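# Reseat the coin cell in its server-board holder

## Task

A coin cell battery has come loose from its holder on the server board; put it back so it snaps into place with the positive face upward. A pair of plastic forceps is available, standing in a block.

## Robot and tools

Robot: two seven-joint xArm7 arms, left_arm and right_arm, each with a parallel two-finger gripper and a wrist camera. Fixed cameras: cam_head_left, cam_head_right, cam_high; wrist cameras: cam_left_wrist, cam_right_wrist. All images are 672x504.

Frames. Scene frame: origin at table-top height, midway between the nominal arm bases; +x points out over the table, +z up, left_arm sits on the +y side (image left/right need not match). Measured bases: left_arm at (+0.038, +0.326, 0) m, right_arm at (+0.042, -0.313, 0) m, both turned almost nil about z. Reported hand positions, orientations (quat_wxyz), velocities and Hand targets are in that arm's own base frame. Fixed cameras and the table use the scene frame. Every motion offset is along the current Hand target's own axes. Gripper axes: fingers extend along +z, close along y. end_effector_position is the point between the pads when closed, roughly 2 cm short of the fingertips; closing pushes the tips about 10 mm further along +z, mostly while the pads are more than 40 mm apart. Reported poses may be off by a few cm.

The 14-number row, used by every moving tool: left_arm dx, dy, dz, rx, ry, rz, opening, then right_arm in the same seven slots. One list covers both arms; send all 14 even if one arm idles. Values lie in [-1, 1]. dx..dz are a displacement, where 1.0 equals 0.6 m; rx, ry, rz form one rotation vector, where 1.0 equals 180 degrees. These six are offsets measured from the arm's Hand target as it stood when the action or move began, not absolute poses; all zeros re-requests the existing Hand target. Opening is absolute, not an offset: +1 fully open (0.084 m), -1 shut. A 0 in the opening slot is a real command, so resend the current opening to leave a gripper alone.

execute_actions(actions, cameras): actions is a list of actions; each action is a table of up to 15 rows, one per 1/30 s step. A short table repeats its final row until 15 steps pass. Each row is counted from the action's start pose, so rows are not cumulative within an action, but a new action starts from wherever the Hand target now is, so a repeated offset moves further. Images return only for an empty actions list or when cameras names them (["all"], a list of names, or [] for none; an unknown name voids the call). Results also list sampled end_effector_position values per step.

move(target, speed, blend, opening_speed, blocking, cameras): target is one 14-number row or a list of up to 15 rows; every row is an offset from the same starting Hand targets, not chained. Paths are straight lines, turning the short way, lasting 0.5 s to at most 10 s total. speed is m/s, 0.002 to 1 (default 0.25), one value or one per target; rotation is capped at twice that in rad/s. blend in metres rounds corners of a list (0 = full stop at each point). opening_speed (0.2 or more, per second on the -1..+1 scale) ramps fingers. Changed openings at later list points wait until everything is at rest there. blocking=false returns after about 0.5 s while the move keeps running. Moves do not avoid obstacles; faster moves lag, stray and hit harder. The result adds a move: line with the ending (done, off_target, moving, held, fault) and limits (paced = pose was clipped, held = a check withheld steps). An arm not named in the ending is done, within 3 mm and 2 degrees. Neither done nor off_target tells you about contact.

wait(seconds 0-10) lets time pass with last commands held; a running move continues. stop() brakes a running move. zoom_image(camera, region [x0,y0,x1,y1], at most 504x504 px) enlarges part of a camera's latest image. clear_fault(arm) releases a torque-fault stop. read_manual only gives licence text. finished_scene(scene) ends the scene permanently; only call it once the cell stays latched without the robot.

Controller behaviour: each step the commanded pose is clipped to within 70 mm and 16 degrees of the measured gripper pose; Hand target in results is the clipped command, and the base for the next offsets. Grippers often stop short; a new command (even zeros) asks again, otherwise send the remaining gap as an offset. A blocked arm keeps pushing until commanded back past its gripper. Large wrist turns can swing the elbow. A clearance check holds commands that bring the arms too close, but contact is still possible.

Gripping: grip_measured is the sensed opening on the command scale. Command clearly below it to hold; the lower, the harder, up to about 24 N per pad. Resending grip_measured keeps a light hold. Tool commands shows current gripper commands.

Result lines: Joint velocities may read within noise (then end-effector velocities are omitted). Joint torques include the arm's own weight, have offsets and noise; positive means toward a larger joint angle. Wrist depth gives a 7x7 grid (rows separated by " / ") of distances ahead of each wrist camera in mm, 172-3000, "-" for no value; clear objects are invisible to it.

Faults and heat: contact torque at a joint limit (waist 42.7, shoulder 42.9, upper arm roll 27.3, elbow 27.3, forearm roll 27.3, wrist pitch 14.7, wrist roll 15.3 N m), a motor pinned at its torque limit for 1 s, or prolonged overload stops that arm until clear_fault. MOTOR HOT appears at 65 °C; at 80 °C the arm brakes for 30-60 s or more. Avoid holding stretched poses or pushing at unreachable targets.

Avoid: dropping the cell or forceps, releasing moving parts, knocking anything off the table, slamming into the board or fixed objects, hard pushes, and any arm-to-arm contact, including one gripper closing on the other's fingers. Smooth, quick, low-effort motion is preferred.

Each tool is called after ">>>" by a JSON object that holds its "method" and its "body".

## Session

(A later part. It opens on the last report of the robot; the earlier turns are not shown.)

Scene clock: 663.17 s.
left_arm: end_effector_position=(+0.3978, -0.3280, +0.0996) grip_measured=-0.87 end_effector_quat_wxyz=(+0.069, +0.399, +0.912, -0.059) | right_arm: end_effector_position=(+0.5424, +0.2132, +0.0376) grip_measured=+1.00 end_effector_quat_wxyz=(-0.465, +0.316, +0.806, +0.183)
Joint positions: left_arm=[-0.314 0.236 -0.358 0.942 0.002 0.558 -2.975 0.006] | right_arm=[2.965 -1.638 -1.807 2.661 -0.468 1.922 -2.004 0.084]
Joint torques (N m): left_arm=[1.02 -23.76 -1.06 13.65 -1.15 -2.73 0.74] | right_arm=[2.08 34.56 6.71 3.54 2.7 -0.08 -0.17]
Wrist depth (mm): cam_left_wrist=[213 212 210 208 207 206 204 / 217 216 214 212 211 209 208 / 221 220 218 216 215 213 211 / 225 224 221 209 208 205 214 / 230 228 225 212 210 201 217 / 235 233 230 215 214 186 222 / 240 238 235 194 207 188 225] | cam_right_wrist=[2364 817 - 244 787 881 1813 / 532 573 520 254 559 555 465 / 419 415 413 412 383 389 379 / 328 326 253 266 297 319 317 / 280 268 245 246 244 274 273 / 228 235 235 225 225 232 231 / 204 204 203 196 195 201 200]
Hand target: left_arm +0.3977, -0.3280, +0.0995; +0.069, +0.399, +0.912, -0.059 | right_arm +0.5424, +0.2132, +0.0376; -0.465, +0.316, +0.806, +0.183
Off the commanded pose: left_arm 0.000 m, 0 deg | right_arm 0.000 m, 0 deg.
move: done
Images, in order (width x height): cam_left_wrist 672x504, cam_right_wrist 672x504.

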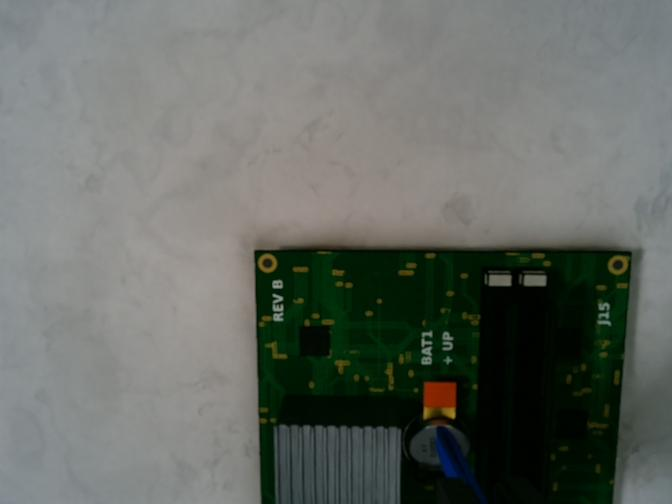

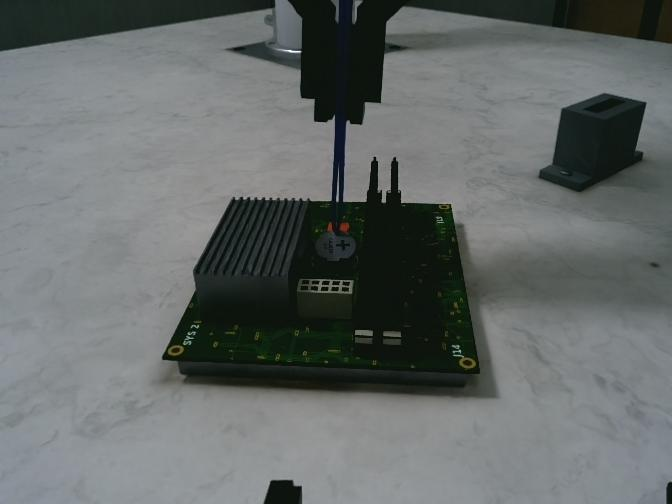

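>>> {"method": "move", "body": {"target": [[-0.0025,0.0,-0.001,0,0,0,-1,0,0,0,0,0,0,1],[-0.0018,0.0003,0.0045,0,0,0,-1,0,0,0,0,0,0,1]], "speed": 0.03, "cameras": ["cam_right_wrist","cam_left_wrist"]}}

>>> {"method": "zoom_image", "body": {"camera": "cam_right_wrist", "region": [300, 190, 390, 280]}}

>>> {"method": "zoom_image", "body": {"camera": "cam_left_wrist", "region": [372, 354, 522, 504]}}

Scene clock: 667.90 s.
left_arm: end_effector_position=(+0.3990, -0.3292, +0.0973) grip_measured=-0.87 end_effector_quat_wxyz=(+0.069, +0.399, +0.912, -0.059) | right_arm: end_effector_position=(+0.5424, +0.2132, +0.0376) grip_measured=+1.00 end_effector_quat_wxyz=(-0.465, +0.316, +0.806, +0.183)
Joint positions: left_arm=[-0.317 0.246 -0.356 0.946 0.007 0.553 -2.978 0.006] | right_arm=[2.965 -1.638 -1.807 2.661 -0.468 1.922 -2.004 0.084]
Joint torques (N m): left_arm=[-1.79 -8.6 -0.69 4.55 1.72 0.47 -0.68] | right_arm=[2.11 34.59 6.57 3.44 2.73 -0.09 -0.13]
Wrist depth (mm): cam_left_wrist=[211 210 208 206 205 204 202 / 215 214 212 210 209 208 206 / 220 218 216 215 213 211 210 / 224 222 219 208 206 204 213 / 229 226 223 210 209 197 216 / 234 231 229 209 212 182 220 / 238 236 234 192 195 213 224] | cam_right_wrist=[2333 811 - 242 788 890 1828 / 533 575 481 254 558 553 466 / 418 416 412 409 381 390 379 / 327 326 253 266 297 319 317 / 281 268 245 246 244 274 273 / 228 235 234 225 224 232 231 / 204 204 203 196 195 201 200]
Hand target: left_arm +0.3988, -0.3291, +0.0970; +0.069, +0.399, +0.912, -0.059 | right_arm +0.5424, +0.2132, +0.0376; -0.465, +0.316, +0.806, +0.183
Off the commanded pose: left_arm 0.000 m, 0 deg | right_arm 0.000 m, 0 deg.
move: done
Images, in order (width x height): cam_left_wrist 672x504, cam_right_wrist 672x504.

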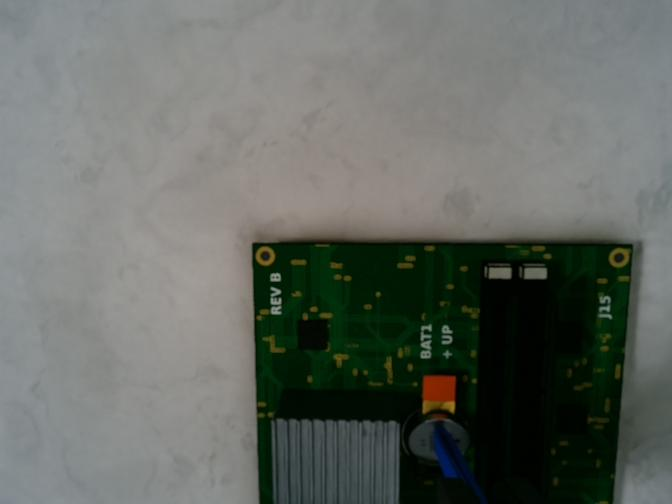

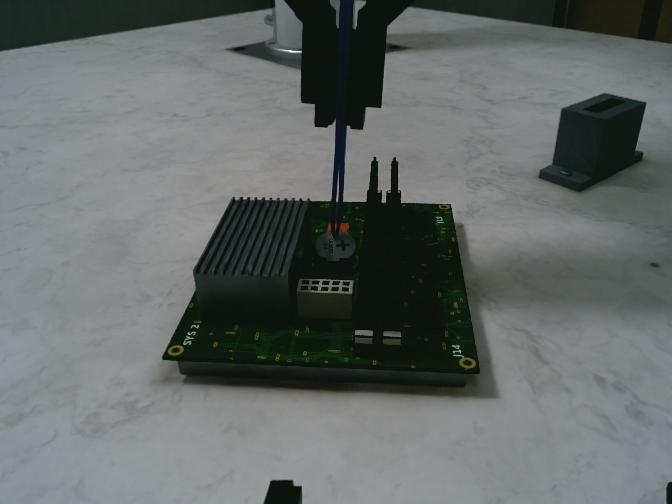

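Scaled by 5.600 from the camera's 672x504 image, which has a finer 960x720 frame.

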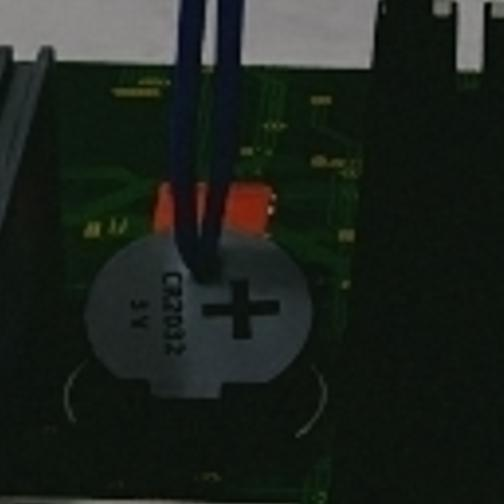

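Scaled by 3.360 from the camera's 672x504 image, which has a finer 960x720 frame.

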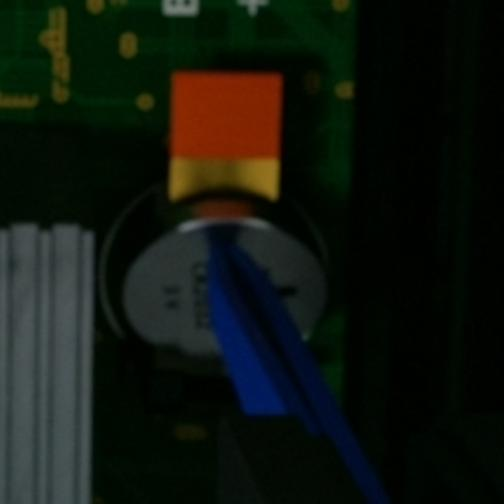

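>>> {"method": "move", "body": {"target": [[0.0,0.0,-0.012,0,0,0,-1,0,0,0,0,0,0,1],[0.0262,-0.0003,-0.008,0,-0.0556,0,-1,0,0,0,0,0,0,1]], "speed": 0.05, "cameras": ["cam_right_wrist","cam_left_wrist"]}}

>>> {"method": "zoom_image", "body": {"camera": "cam_right_wrist", "region": [300, 190, 390, 280]}}

>>> {"method": "zoom_image", "body": {"camera": "cam_left_wrist", "region": [372, 354, 522, 504]}}

Scene clock: 684.20 s.
left_arm: end_effector_position=(+0.3877, -0.3171, +0.0991) grip_measured=-0.87 end_effector_quat_wxyz=(+0.148, +0.392, +0.903, -0.094) | right_arm: end_effector_position=(+0.5424, +0.2132, +0.0376) grip_measured=+1.00 end_effector_quat_wxyz=(-0.465, +0.316, +0.806, +0.183)
Joint positions: left_arm=[-0.248 0.142 -0.424 0.73 -0.185 0.27 -2.81 0.006] | right_arm=[2.965 -1.638 -1.807 2.661 -0.468 1.922 -2.004 0.084]
Joint torques (N m): left_arm=[1.19 -25.94 -2.46 13.39 -1.04 -3.27 0.66] | right_arm=[1.99 34.99 6.73 3.26 2.59 -0.05 -0.06]
Wrist depth (mm): cam_left_wrist=[194 192 191 190 188 187 186 / 201 199 198 196 195 193 192 / 209 207 206 204 202 201 200 / 217 215 213 209 208 207 205 / 227 225 219 208 207 190 205 / 237 234 230 214 212 186 221 / 246 246 241 197 209 190 229] | cam_right_wrist=[2340 816 - 260 787 889 1823 / 533 577 522 476 558 556 465 / 419 415 411 385 383 389 379 / 328 326 253 266 297 319 317 / 280 267 245 246 244 275 274 / 228 235 235 225 224 232 231 / 204 204 203 196 195 201 200]
Hand target: left_arm +0.3877, -0.3171, +0.0991; +0.148, +0.392, +0.903, -0.094 | right_arm +0.5424, +0.2132, +0.0376; -0.465, +0.316, +0.806, +0.183
Off the commanded pose: left_arm 0.000 m, 0 deg | right_arm 0.000 m, 0 deg.
move: done
Images, in order (width x height): cam_left_wrist 672x504, cam_right_wrist 672x504.

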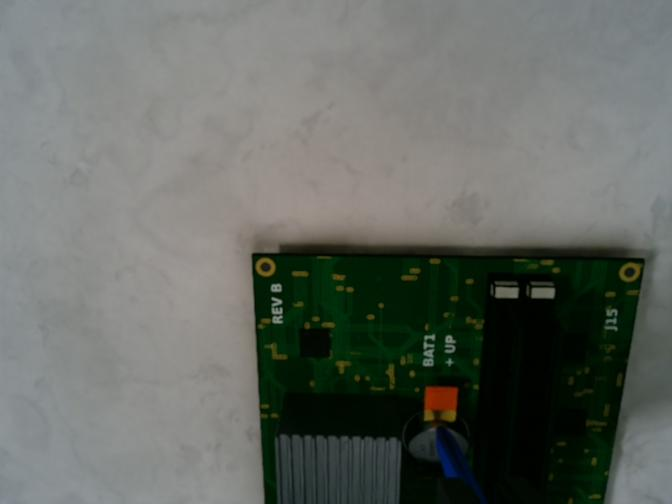

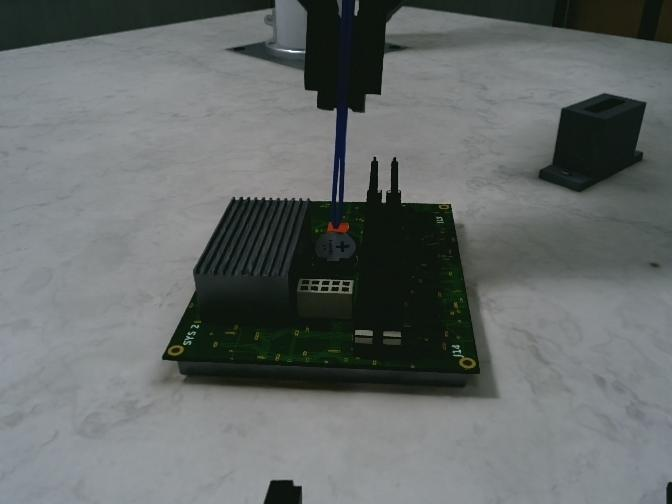

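Scaled by 5.600 from the camera's 672x504 image, which has a finer 960x720 frame.

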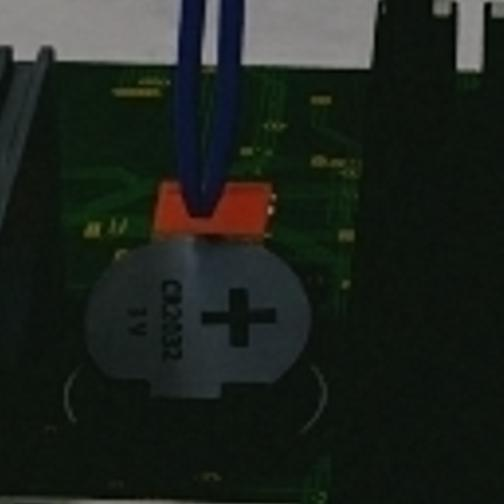

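Scaled by 3.360 from the camera's 672x504 image, which has a finer 960x720 frame.

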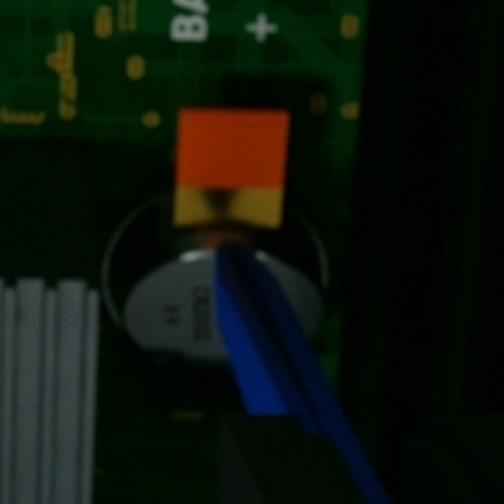

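>>> {"method": "move", "body": {"target": [[-0.0055,0.0,0.002,0,0,0,-1,0,0,0,0,0,0,1],[-0.0045,0.0002,0.0055,0,0,0,-1,0,0,0,0,0,0,1]], "speed": 0.03, "cameras": ["cam_right_wrist","cam_left_wrist"]}}

>>> {"method": "zoom_image", "body": {"camera": "cam_right_wrist", "region": [300, 190, 390, 280]}}

>>> {"method": "zoom_image", "body": {"camera": "cam_left_wrist", "region": [372, 354, 522, 504]}}

Scene clock: 690.00 s.
left_arm: end_effector_position=(+0.3903, -0.3198, +0.0970) grip_measured=-0.87 end_effector_quat_wxyz=(+0.148, +0.392, +0.903, -0.094) | right_arm: end_effector_position=(+0.5424, +0.2132, +0.0376) grip_measured=+1.00 end_effector_quat_wxyz=(-0.465, +0.316, +0.806, +0.183)
Joint positions: left_arm=[-0.254 0.158 -0.418 0.742 -0.168 0.266 -2.823 0.006] | right_arm=[2.965 -1.638 -1.807 2.661 -0.468 1.922 -2.004 0.084]
Joint torques (N m): left_arm=[-1.15 -18.42 -0.22 13.32 1.57 -2.64 -0.69] | right_arm=[1.51 34.75 6.6 3.22 2.64 -0.09 -0.16]
Wrist depth (mm): cam_left_wrist=[192 190 189 187 187 185 184 / 199 197 196 194 193 191 190 / 207 205 204 203 199 199 198 / 215 213 209 200 197 194 202 / 224 222 216 206 202 188 202 / 234 232 228 208 210 207 219 / 244 243 239 193 208 188 227] | cam_right_wrist=[2381 819 - 256 783 887 1813 / 532 574 521 476 559 556 464 / 419 417 412 385 382 389 379 / 328 326 252 267 297 320 317 / 281 268 245 246 244 274 273 / 228 235 234 225 224 232 231 / 204 203 203 196 195 201 200]
Hand target: left_arm +0.3902, -0.3198, +0.0969; +0.148, +0.392, +0.903, -0.094 | right_arm +0.5424, +0.2132, +0.0376; -0.465, +0.316, +0.806, +0.183
Off the commanded pose: left_arm 0.000 m, 0 deg | right_arm 0.000 m, 0 deg.
move: done
Images, in order (width x height): cam_left_wrist 672x504, cam_right_wrist 672x504.

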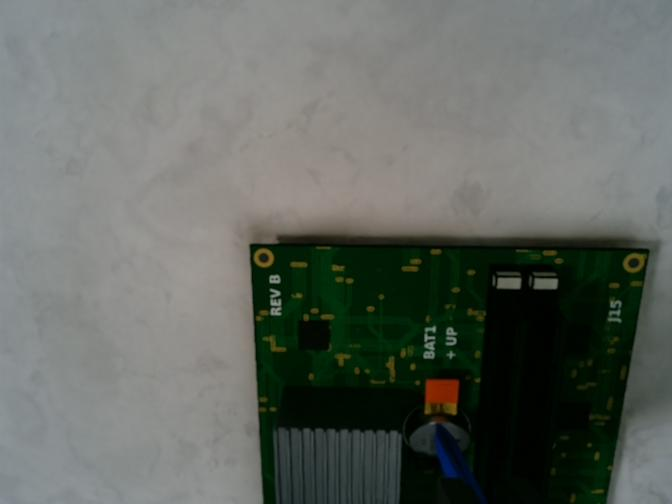

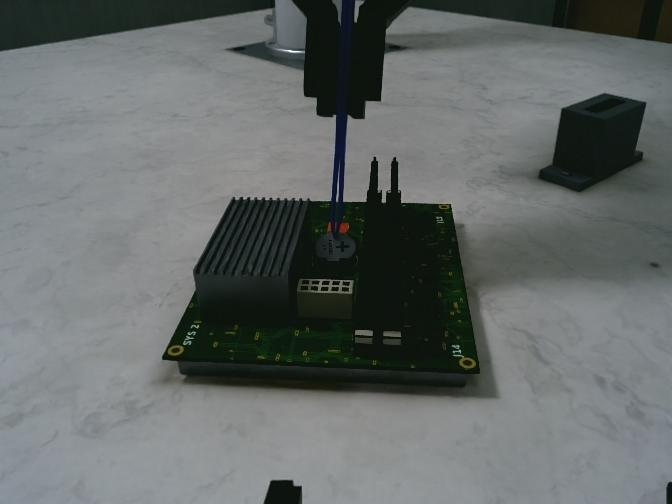

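Scaled by 5.600 from the camera's 672x504 image, which has a finer 960x720 frame.

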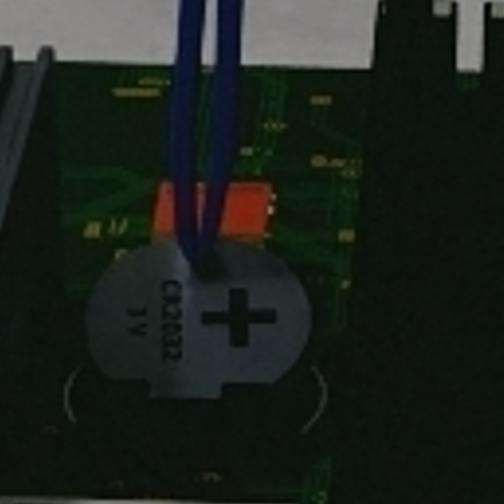

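Scaled by 3.360 from the camera's 672x504 image, which has a finer 960x720 frame.

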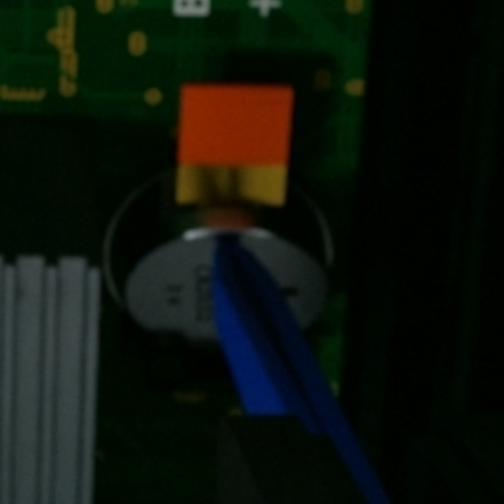

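>>> {"method": "move", "body": {"target": [[0.0003,0.0003,0.005,0,0,0,-1,0,0,0,0,0,0,1]], "speed": 0.02, "cameras": ["cam_right_wrist","cam_left_wrist"]}}

>>> {"method": "zoom_image", "body": {"camera": "cam_right_wrist", "region": [300, 190, 390, 280]}}

>>> {"method": "zoom_image", "body": {"camera": "cam_left_wrist", "region": [372, 354, 522, 504]}}

Scene clock: 692.00 s.
left_arm: end_effector_position=(+0.3908, -0.3204, +0.0940) grip_measured=-0.87 end_effector_quat_wxyz=(+0.148, +0.392, +0.903, -0.094) | right_arm: end_effector_position=(+0.5424, +0.2132, +0.0376) grip_measured=+1.00 end_effector_quat_wxyz=(-0.465, +0.316, +0.806, +0.183)
Joint positions: left_arm=[-0.257 0.168 -0.415 0.743 -0.161 0.257 -2.828 0.006] | right_arm=[2.965 -1.638 -1.807 2.661 -0.468 1.922 -2.004 0.084]
Joint torques (N m): left_arm=[-1.52 -15.15 -0.45 11.84 1.92 -1.16 -0.7] | right_arm=[1.87 34.73 6.56 3.3 2.77 -0.1 -0.2]
Wrist depth (mm): cam_left_wrist=[189 188 187 184 184 183 181 / 196 194 193 191 191 189 188 / 204 202 201 200 198 197 195 / 212 210 206 197 195 193 199 / 222 220 214 203 200 185 198 / 231 229 224 206 207 204 216 / 242 240 236 190 204 185 224] | cam_right_wrist=[2364 812 - 256 786 886 1823 / 534 575 522 273 560 555 464 / 419 416 413 410 383 389 379 / 328 327 253 265 297 319 317 / 281 268 245 246 244 274 273 / 228 236 234 225 224 232 231 / 204 203 203 196 195 201 201]
Hand target: left_arm +0.3908, -0.3204, +0.0940; +0.148, +0.392, +0.903, -0.094 | right_arm +0.5424, +0.2132, +0.0376; -0.465, +0.316, +0.806, +0.183
Off the commanded pose: left_arm 0.000 m, 0 deg | right_arm 0.000 m, 0 deg.
move: done
Images, in order (width x height): cam_left_wrist 672x504, cam_right_wrist 672x504.

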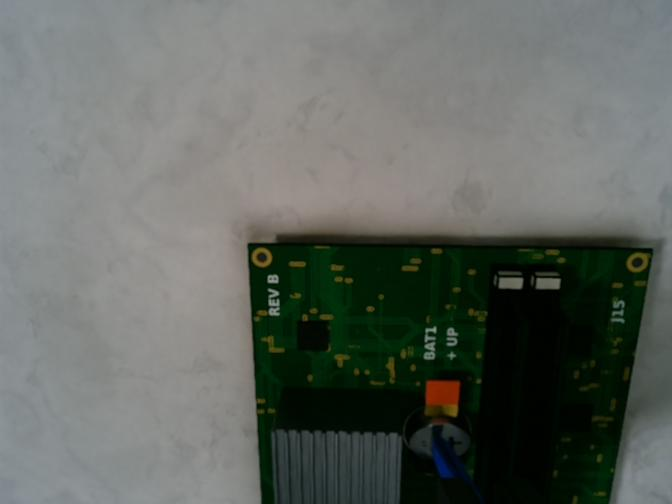

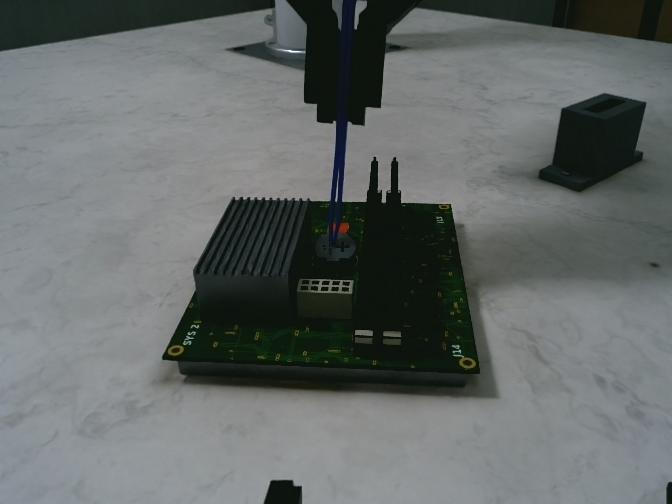

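Scaled by 5.600 from the camera's 672x504 image, which has a finer 960x720 frame.

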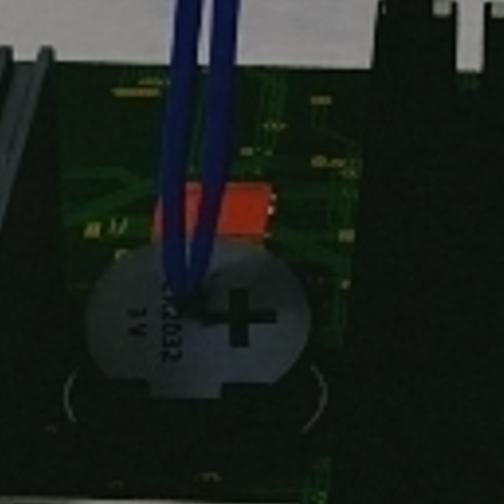

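Scaled by 3.360 from the camera's 672x504 image, which has a finer 960x720 frame.

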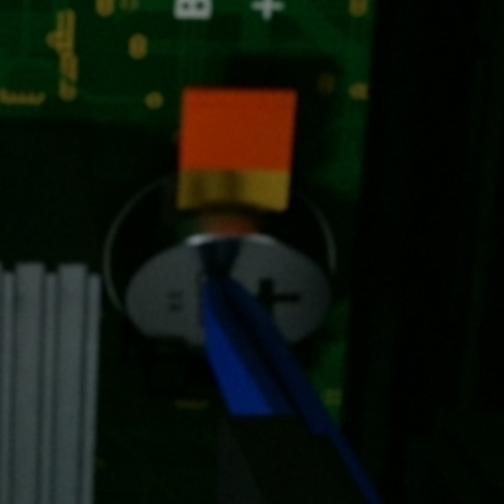

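>>> {"method": "move", "body": {"target": [[0.0,0.0,-0.02,0,0,0,-1,0,0,0,0,0,0,1],[0.0,0.0,-0.02,0,0.0556,0,-1,0,0,0,0,0,0,1]], "speed": 0.06, "cameras": ["cam_right_wrist","cam_left_wrist"]}}

>>> {"method": "zoom_image", "body": {"camera": "cam_right_wrist", "region": [300, 170, 390, 280]}}

>>> {"method": "zoom_image", "body": {"camera": "cam_left_wrist", "region": [372, 354, 522, 504]}}

Scene clock: 697.17 s.
left_arm: end_effector_position=(+0.3885, -0.3170, +0.1052) grip_measured=-0.87 end_effector_quat_wxyz=(+0.069, +0.399, +0.912, -0.059) | right_arm: end_effector_position=(+0.5424, +0.2132, +0.0376) grip_measured=+1.00 end_effector_quat_wxyz=(-0.465, +0.316, +0.806, +0.183)
Joint positions: left_arm=[-0.289 0.183 -0.375 0.891 -0.028 0.559 -2.948 0.006] | right_arm=[2.965 -1.638 -1.807 2.661 -0.468 1.922 -2.004 0.084]
Joint torques (N m): left_arm=[-1.56 -22.65 -0.53 18.55 1.65 -1.22 -0.68] | right_arm=[1.36 34.83 6.57 2.96 2.7 -0.08 -0.07]
Wrist depth (mm): cam_left_wrist=[219 217 215 213 212 211 209 / 223 221 219 218 216 215 213 / 227 225 223 221 220 219 217 / 232 230 228 226 224 223 221 / 236 234 232 218 216 213 222 / 241 239 236 222 220 216 228 / 246 244 241 204 - 214 232] | cam_right_wrist=[2364 817 - 257 785 890 1833 / 533 575 524 476 558 556 465 / 419 416 413 385 382 389 379 / 328 327 253 266 297 320 317 / 281 268 245 246 244 275 273 / 228 235 235 226 225 232 231 / 204 204 203 196 195 201 201]
Hand target: left_arm +0.3885, -0.3170, +0.1053; +0.069, +0.399, +0.912, -0.059 | right_arm +0.5424, +0.2132, +0.0376; -0.465, +0.316, +0.806, +0.183
Off the commanded pose: left_arm 0.000 m, 0 deg | right_arm 0.000 m, 0 deg.
move: done
Images, in order (width x height): cam_left_wrist 672x504, cam_right_wrist 672x504.

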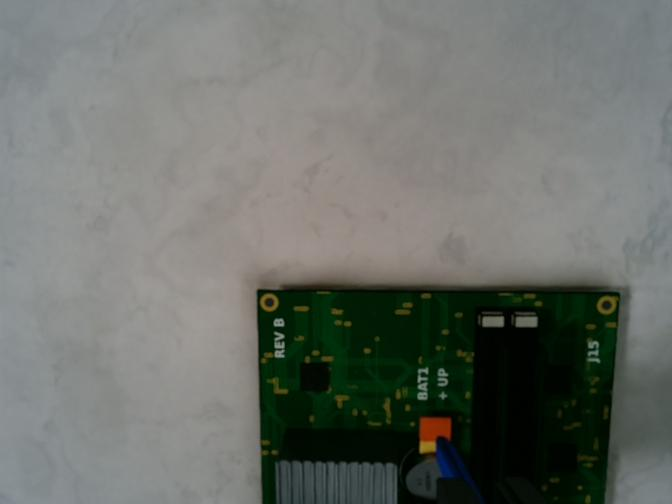

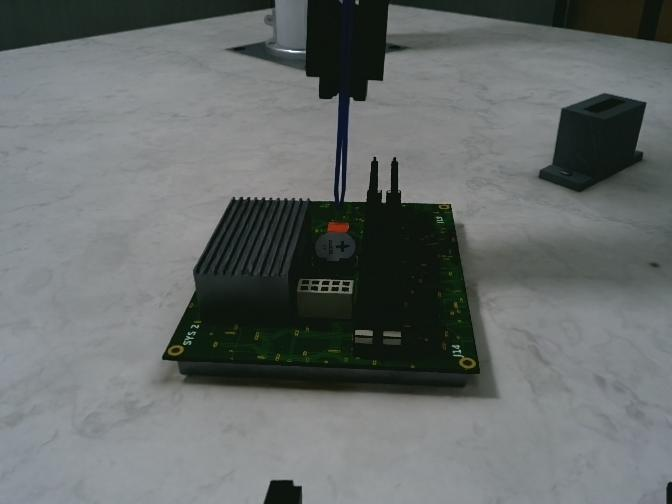

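Scaled by 4.582 from the camera's 672x504 image, which has a finer 960x720 frame.

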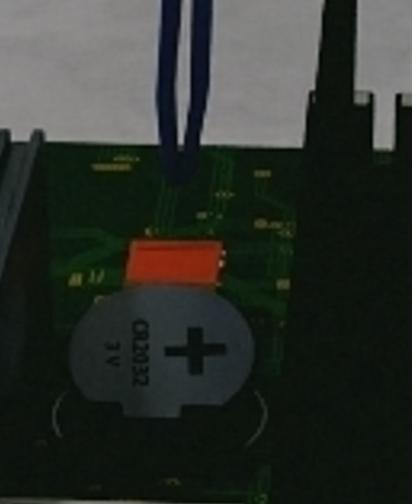

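Scaled by 3.360 from the camera's 672x504 image, which has a finer 960x720 frame.

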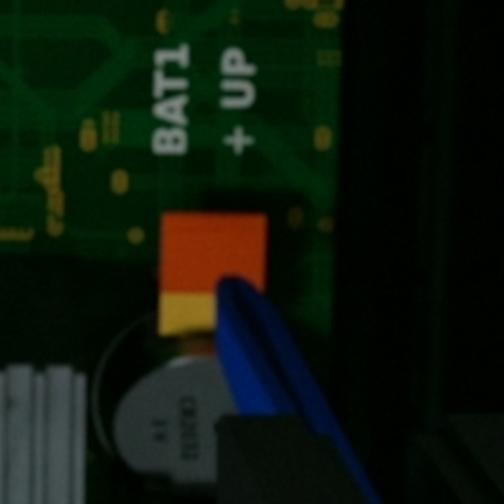

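>>> {"method": "move", "body": {"target": [[-0.0165,-0.0013,0.0153,0,0,0,-1,0,0,0,0,0,0,1],[-0.016,-0.001,0.0185,0,0,0,-1,0,0,0,0,0,0,1]], "speed": 0.05, "cameras": ["cam_right_wrist","cam_left_wrist"]}}

>>> {"method": "zoom_image", "body": {"camera": "cam_right_wrist", "region": [300, 190, 390, 280]}}

>>> {"method": "zoom_image", "body": {"camera": "cam_left_wrist", "region": [372, 354, 522, 504]}}

Scene clock: 701.80 s.
left_arm: end_effector_position=(+0.3954, -0.3261, +0.0961) grip_measured=-0.87 end_effector_quat_wxyz=(+0.069, +0.399, +0.912, -0.059) | right_arm: end_effector_position=(+0.5424, +0.2132, +0.0376) grip_measured=+1.00 end_effector_quat_wxyz=(-0.465, +0.316, +0.806, +0.183)
Joint positions: left_arm=[-0.305 0.236 -0.367 0.928 0.005 0.545 -2.976 0.006] | right_arm=[2.965 -1.638 -1.807 2.661 -0.468 1.922 -2.004 0.084]
Joint torques (N m): left_arm=[-1.89 -20.88 -1.08 12.71 1.71 -3.02 -0.76] | right_arm=[1.3 34.72 6.6 3.04 2.62 -0.14 -0.14]
Wrist depth (mm): cam_left_wrist=[210 208 206 205 204 202 201 / 214 212 210 209 207 206 205 / 218 216 214 213 211 210 208 / 222 221 218 216 214 213 212 / 227 225 221 208 207 194 206 / 231 229 227 212 210 208 218 / 236 234 232 191 207 187 222] | cam_right_wrist=[2356 815 - 246 787 888 1828 / 533 576 480 277 560 555 465 / 418 415 412 411 382 390 379 / 328 326 252 266 297 319 318 / 281 268 245 245 245 274 273 / 228 235 234 225 225 232 231 / 204 204 203 196 195 200 200]
Hand target: left_arm +0.3954, -0.3261, +0.0960; +0.069, +0.399, +0.912, -0.059 | right_arm +0.5424, +0.2132, +0.0376; -0.465, +0.316, +0.806, +0.183
Off the commanded pose: left_arm 0.000 m, 0 deg | right_arm 0.000 m, 0 deg.
move: done
Images, in order (width x height): cam_left_wrist 672x504, cam_right_wrist 672x504.

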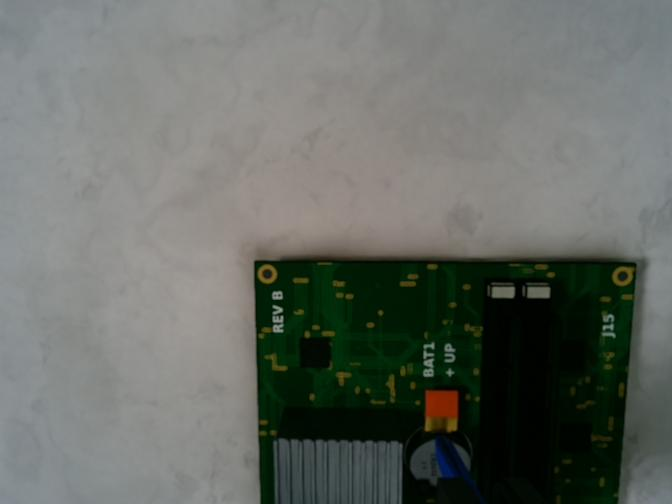

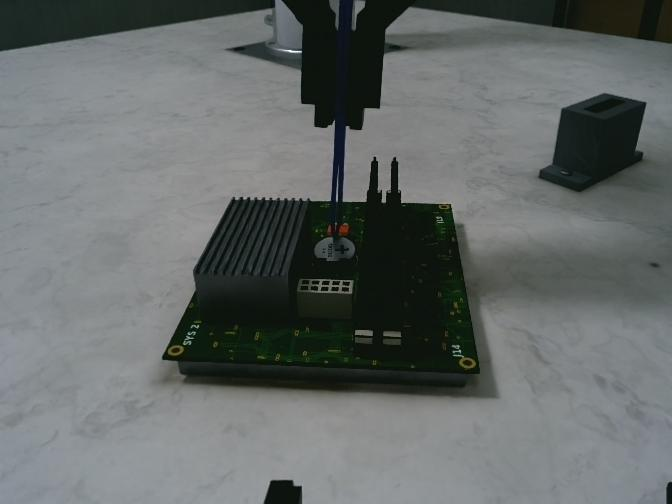

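Scaled by 5.600 from the camera's 672x504 image, which has a finer 960x720 frame.

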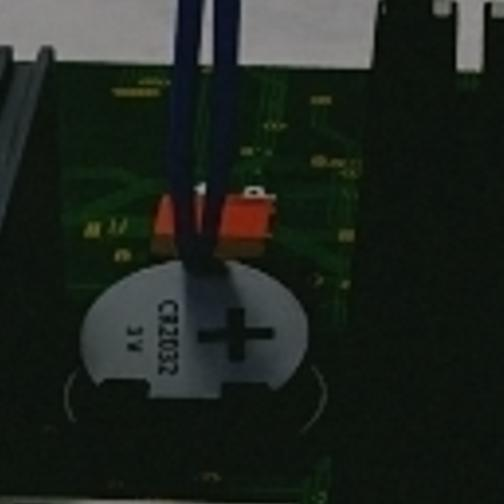

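Scaled by 3.360 from the camera's 672x504 image, which has a finer 960x720 frame.

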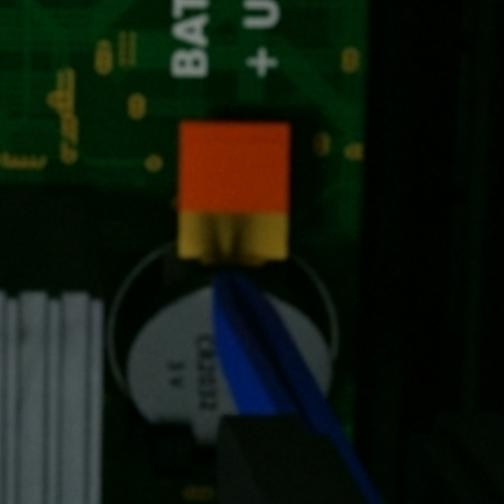

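>>> {"method": "move", "body": {"target": [[-0.0025,0,0.002,0,0,0,-1,0,0,0,0,0,0,1]], "speed": 0.02, "cameras": ["cam_right_wrist","cam_left_wrist"]}}

>>> {"method": "zoom_image", "body": {"camera": "cam_right_wrist", "region": [300, 190, 390, 280]}}

>>> {"method": "zoom_image", "body": {"camera": "cam_left_wrist", "region": [372, 354, 522, 504]}}

Scene clock: 705.13 s.
left_arm: end_effector_position=(+0.3965, -0.3274, +0.0951) grip_measured=-0.87 end_effector_quat_wxyz=(+0.069, +0.399, +0.912, -0.059) | right_arm: end_effector_position=(+0.5424, +0.2132, +0.0376) grip_measured=+1.00 end_effector_quat_wxyz=(-0.465, +0.316, +0.806, +0.183)
Joint positions: left_arm=[-0.307 0.242 -0.365 0.933 0.009 0.544 -2.98 0.006] | right_arm=[2.965 -1.638 -1.807 2.661 -0.468 1.922 -2.004 0.084]
Joint torques (N m): left_arm=[-1.59 -23.21 -1.06 17.95 1.61 -2.87 -0.69] | right_arm=[1.26 34.96 6.67 2.98 2.66 -0.06 -0.05]
Wrist depth (mm): cam_left_wrist=[209 207 205 204 202 201 200 / 213 211 210 208 206 205 203 / 217 215 213 211 210 208 207 / 221 219 217 215 213 212 210 / 225 223 220 208 206 193 204 / 230 228 226 210 209 207 217 / 235 233 230 189 206 210 221] | cam_right_wrist=[2381 815 - 245 781 886 1833 / 532 573 481 257 556 555 464 / 419 416 412 411 382 389 379 / 327 326 253 266 297 319 317 / 281 268 244 246 244 274 273 / 228 235 234 225 224 232 231 / 204 204 203 196 195 201 200]
Hand target: left_arm +0.3965, -0.3274, +0.0951; +0.069, +0.399, +0.912, -0.059 | right_arm +0.5424, +0.2132, +0.0376; -0.465, +0.316, +0.806, +0.183
Off the commanded pose: left_arm 0.000 m, 0 deg | right_arm 0.000 m, 0 deg.
move: done
Images, in order (width x height): cam_left_wrist 672x504, cam_right_wrist 672x504.

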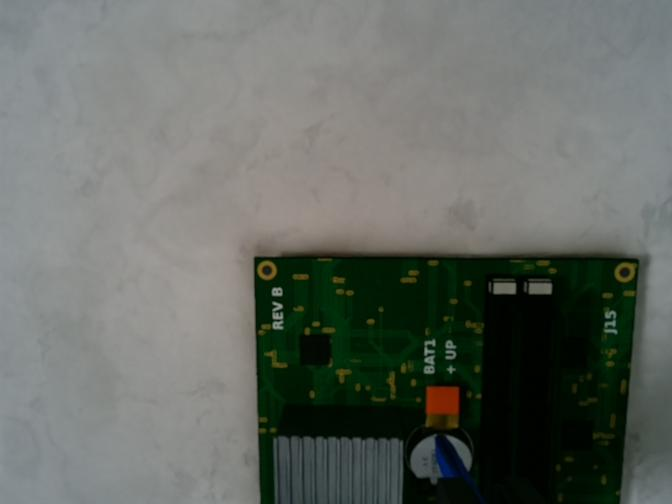

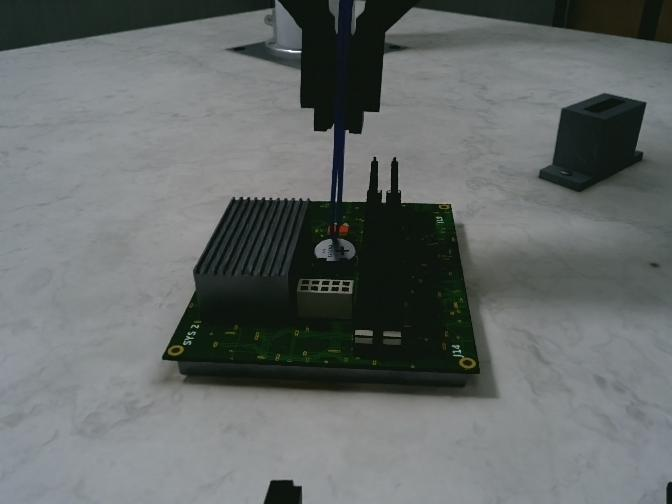

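Scaled by 5.600 from the camera's 672x504 image, which has a finer 960x720 frame.

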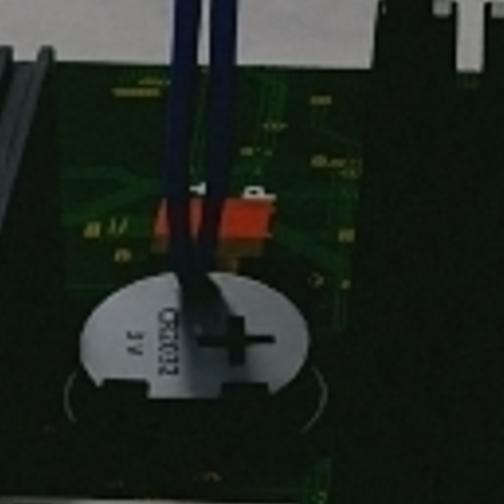

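Scaled by 3.360 from the camera's 672x504 image, which has a finer 960x720 frame.

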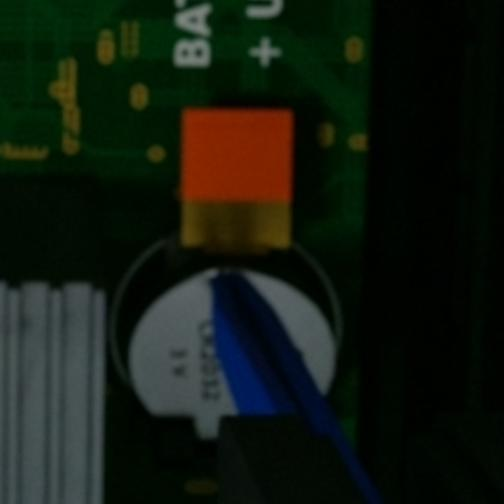

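>>> {"method": "move", "body": {"target": [[-0.0005,0,0.003,0,0,0,-1,0,0,0,0,0,0,1]], "speed": 0.02, "cameras": ["cam_right_wrist","cam_left_wrist"]}}

>>> {"method": "zoom_image", "body": {"camera": "cam_right_wrist", "region": [300, 190, 390, 280]}}

>>> {"method": "zoom_image", "body": {"camera": "cam_left_wrist", "region": [372, 354, 522, 504]}}

Scene clock: 707.10 s.
left_arm: end_effector_position=(+0.3968, -0.3279, +0.0934) grip_measured=-0.87 end_effector_quat_wxyz=(+0.069, +0.399, +0.912, -0.059) | right_arm: end_effector_position=(+0.5424, +0.2132, +0.0376) grip_measured=+1.00 end_effector_quat_wxyz=(-0.465, +0.316, +0.806, +0.183)
Joint positions: left_arm=[-0.309 0.248 -0.364 0.935 0.012 0.54 -2.982 0.006] | right_arm=[2.965 -1.638 -1.807 2.661 -0.468 1.922 -2.004 0.084]
Joint torques (N m): left_arm=[-1.5 -22.82 -0.85 17.59 1.38 -2.82 -0.79] | right_arm=[1.16 34.82 6.53 2.75 2.49 -0.06 -0.07]
Wrist depth (mm): cam_left_wrist=[207 206 204 203 201 200 198 / 211 209 208 206 205 203 202 / 215 213 212 210 209 207 206 / 219 218 215 213 211 210 209 / 224 222 218 206 204 191 202 / 228 226 223 209 207 205 215 / 233 231 228 188 205 208 219] | cam_right_wrist=[2340 815 - 246 785 885 1818 / 533 575 481 257 559 555 464 / 418 416 414 411 382 388 379 / 328 327 253 266 297 320 317 / 280 267 245 245 244 274 273 / 228 236 234 225 224 232 231 / 204 204 203 196 195 201 200]
Hand target: left_arm +0.3968, -0.3279, +0.0934; +0.069, +0.399, +0.912, -0.059 | right_arm +0.5424, +0.2132, +0.0376; -0.465, +0.316, +0.806, +0.183
Off the commanded pose: left_arm 0.000 m, 0 deg | right_arm 0.000 m, 0 deg.
move: done
Images, in order (width x height): cam_left_wrist 672x504, cam_right_wrist 672x504.

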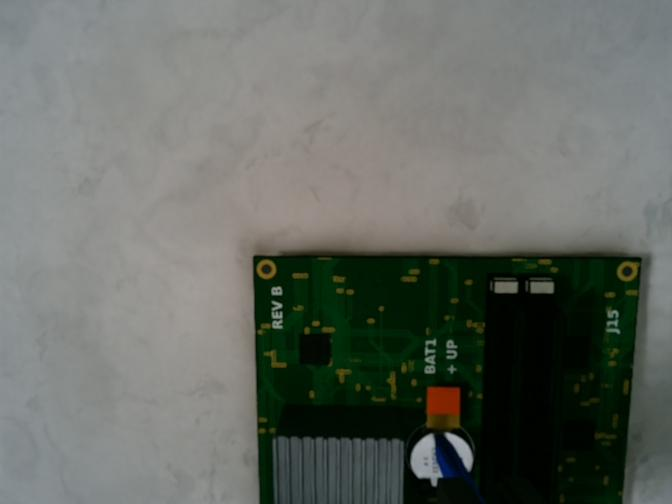

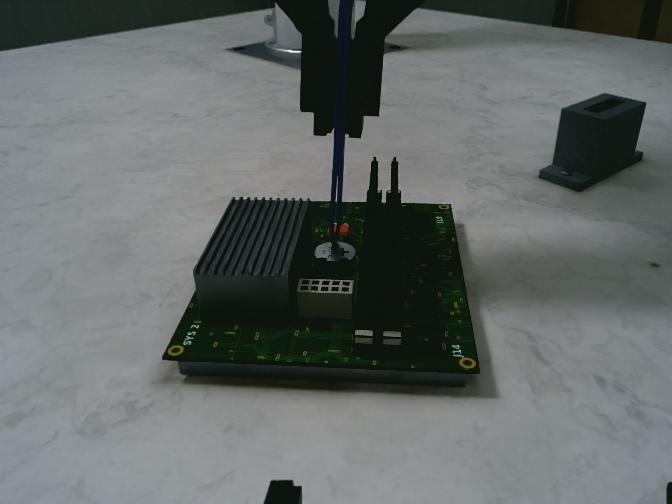

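Scaled by 5.600 from the camera's 672x504 image, which has a finer 960x720 frame.

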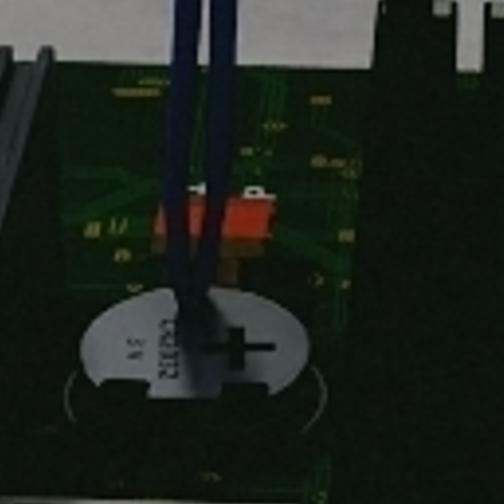

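Scaled by 3.360 from the camera's 672x504 image, which has a finer 960x720 frame.

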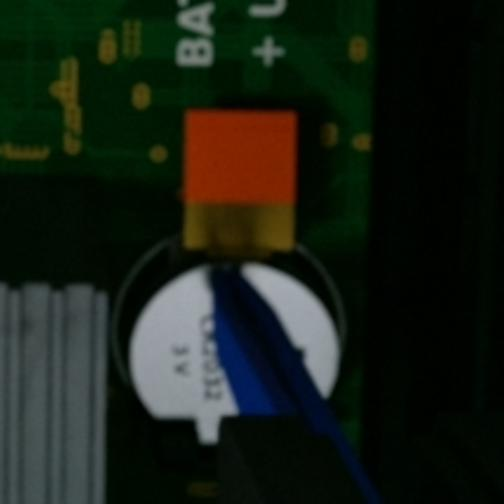

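>>> {"method": "move", "body": {"target": [[0,0,0.0017,0,0,0,-1,0,0,0,0,0,0,1],[0,0,-0.006,0,0,0,-1,0,0,0,0,0,0,1],[0,0,-0.05,0,0,0,-1,0,0,0,0,0,0,1]], "speed": [0.02,0.02,0.1], "cameras": ["cam_right_wrist","cam_left_wrist"]}}

>>> {"method": "zoom_image", "body": {"camera": "cam_right_wrist", "region": [300, 190, 390, 280]}}

>>> {"method": "zoom_image", "body": {"camera": "cam_left_wrist", "region": [362, 404, 472, 504]}}

Scene clock: 710.47 s.
left_arm: end_effector_position=(+0.3945, -0.3230, +0.1228) grip_measured=-0.87 end_effector_quat_wxyz=(+0.069, +0.399, +0.912, -0.059) | right_arm: end_effector_position=(+0.5424, +0.2132, +0.0376) grip_measured=+1.00 end_effector_quat_wxyz=(-0.465, +0.316, +0.806, +0.183)
Joint positions: left_arm=[-0.292 0.172 -0.377 0.938 -0.031 0.616 -2.951 0.006] | right_arm=[2.965 -1.638 -1.807 2.661 -0.468 1.922 -2.004 0.084]
Joint torques (N m): left_arm=[1.53 -28.74 -2.58 19.04 -1.17 -1.28 0.77] | right_arm=[0.93 35 6.66 2.75 2.54 -0.1 -0.11]
Wrist depth (mm): cam_left_wrist=[236 234 232 231 229 227 226 / 241 238 237 235 233 231 230 / 245 243 241 239 237 236 234 / 249 248 245 242 241 238 238 / 255 253 250 236 235 231 242 / 259 258 255 232 238 236 247 / 265 263 261 218 237 241 252] | cam_right_wrist=[2356 814 - 244 787 882 1804 / 533 576 523 517 560 556 463 / 419 416 412 409 382 390 379 / 328 326 253 266 297 320 317 / 281 268 245 246 244 274 273 / 228 235 235 225 225 232 231 / 204 204 203 196 195 201 201]
Hand target: left_arm +0.3945, -0.3230, +0.1229; +0.069, +0.399, +0.912, -0.059 | right_arm +0.5424, +0.2132, +0.0376; -0.465, +0.316, +0.806, +0.183
Off the commanded pose: left_arm 0.000 m, 0 deg | right_arm 0.000 m, 0 deg.
move: done
Images, in order (width x height): cam_left_wrist 672x504, cam_right_wrist 672x504.

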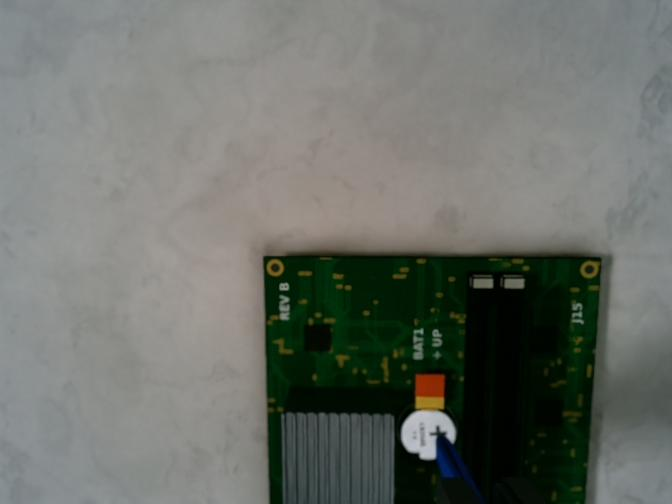

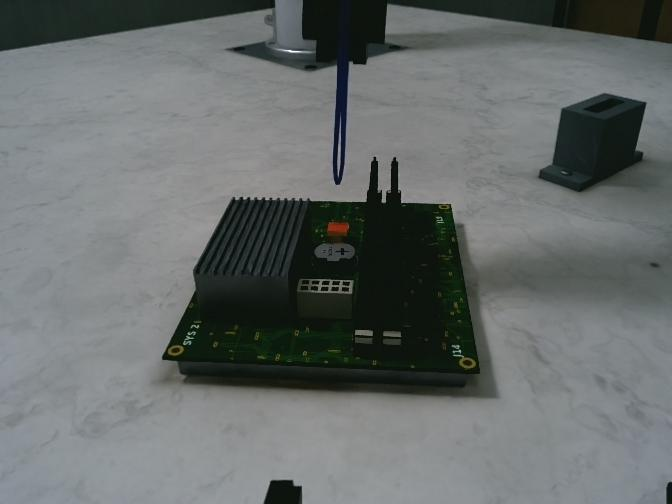

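Scaled by 5.600 from the camera's 672x504 image, which has a finer 960x720 frame.

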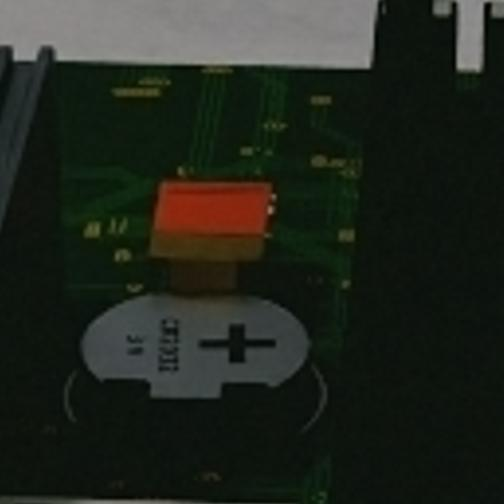

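Scaled by 4.582 from the camera's 672x504 image, which has a finer 960x720 frame.

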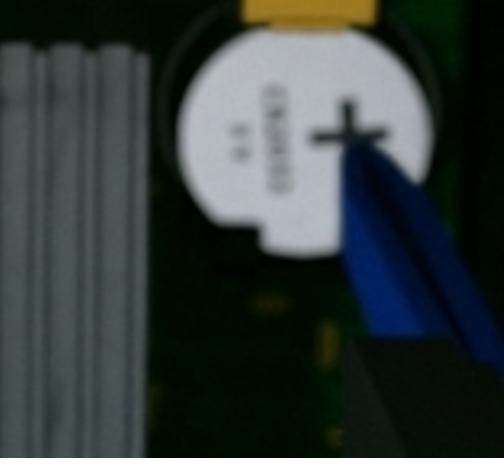

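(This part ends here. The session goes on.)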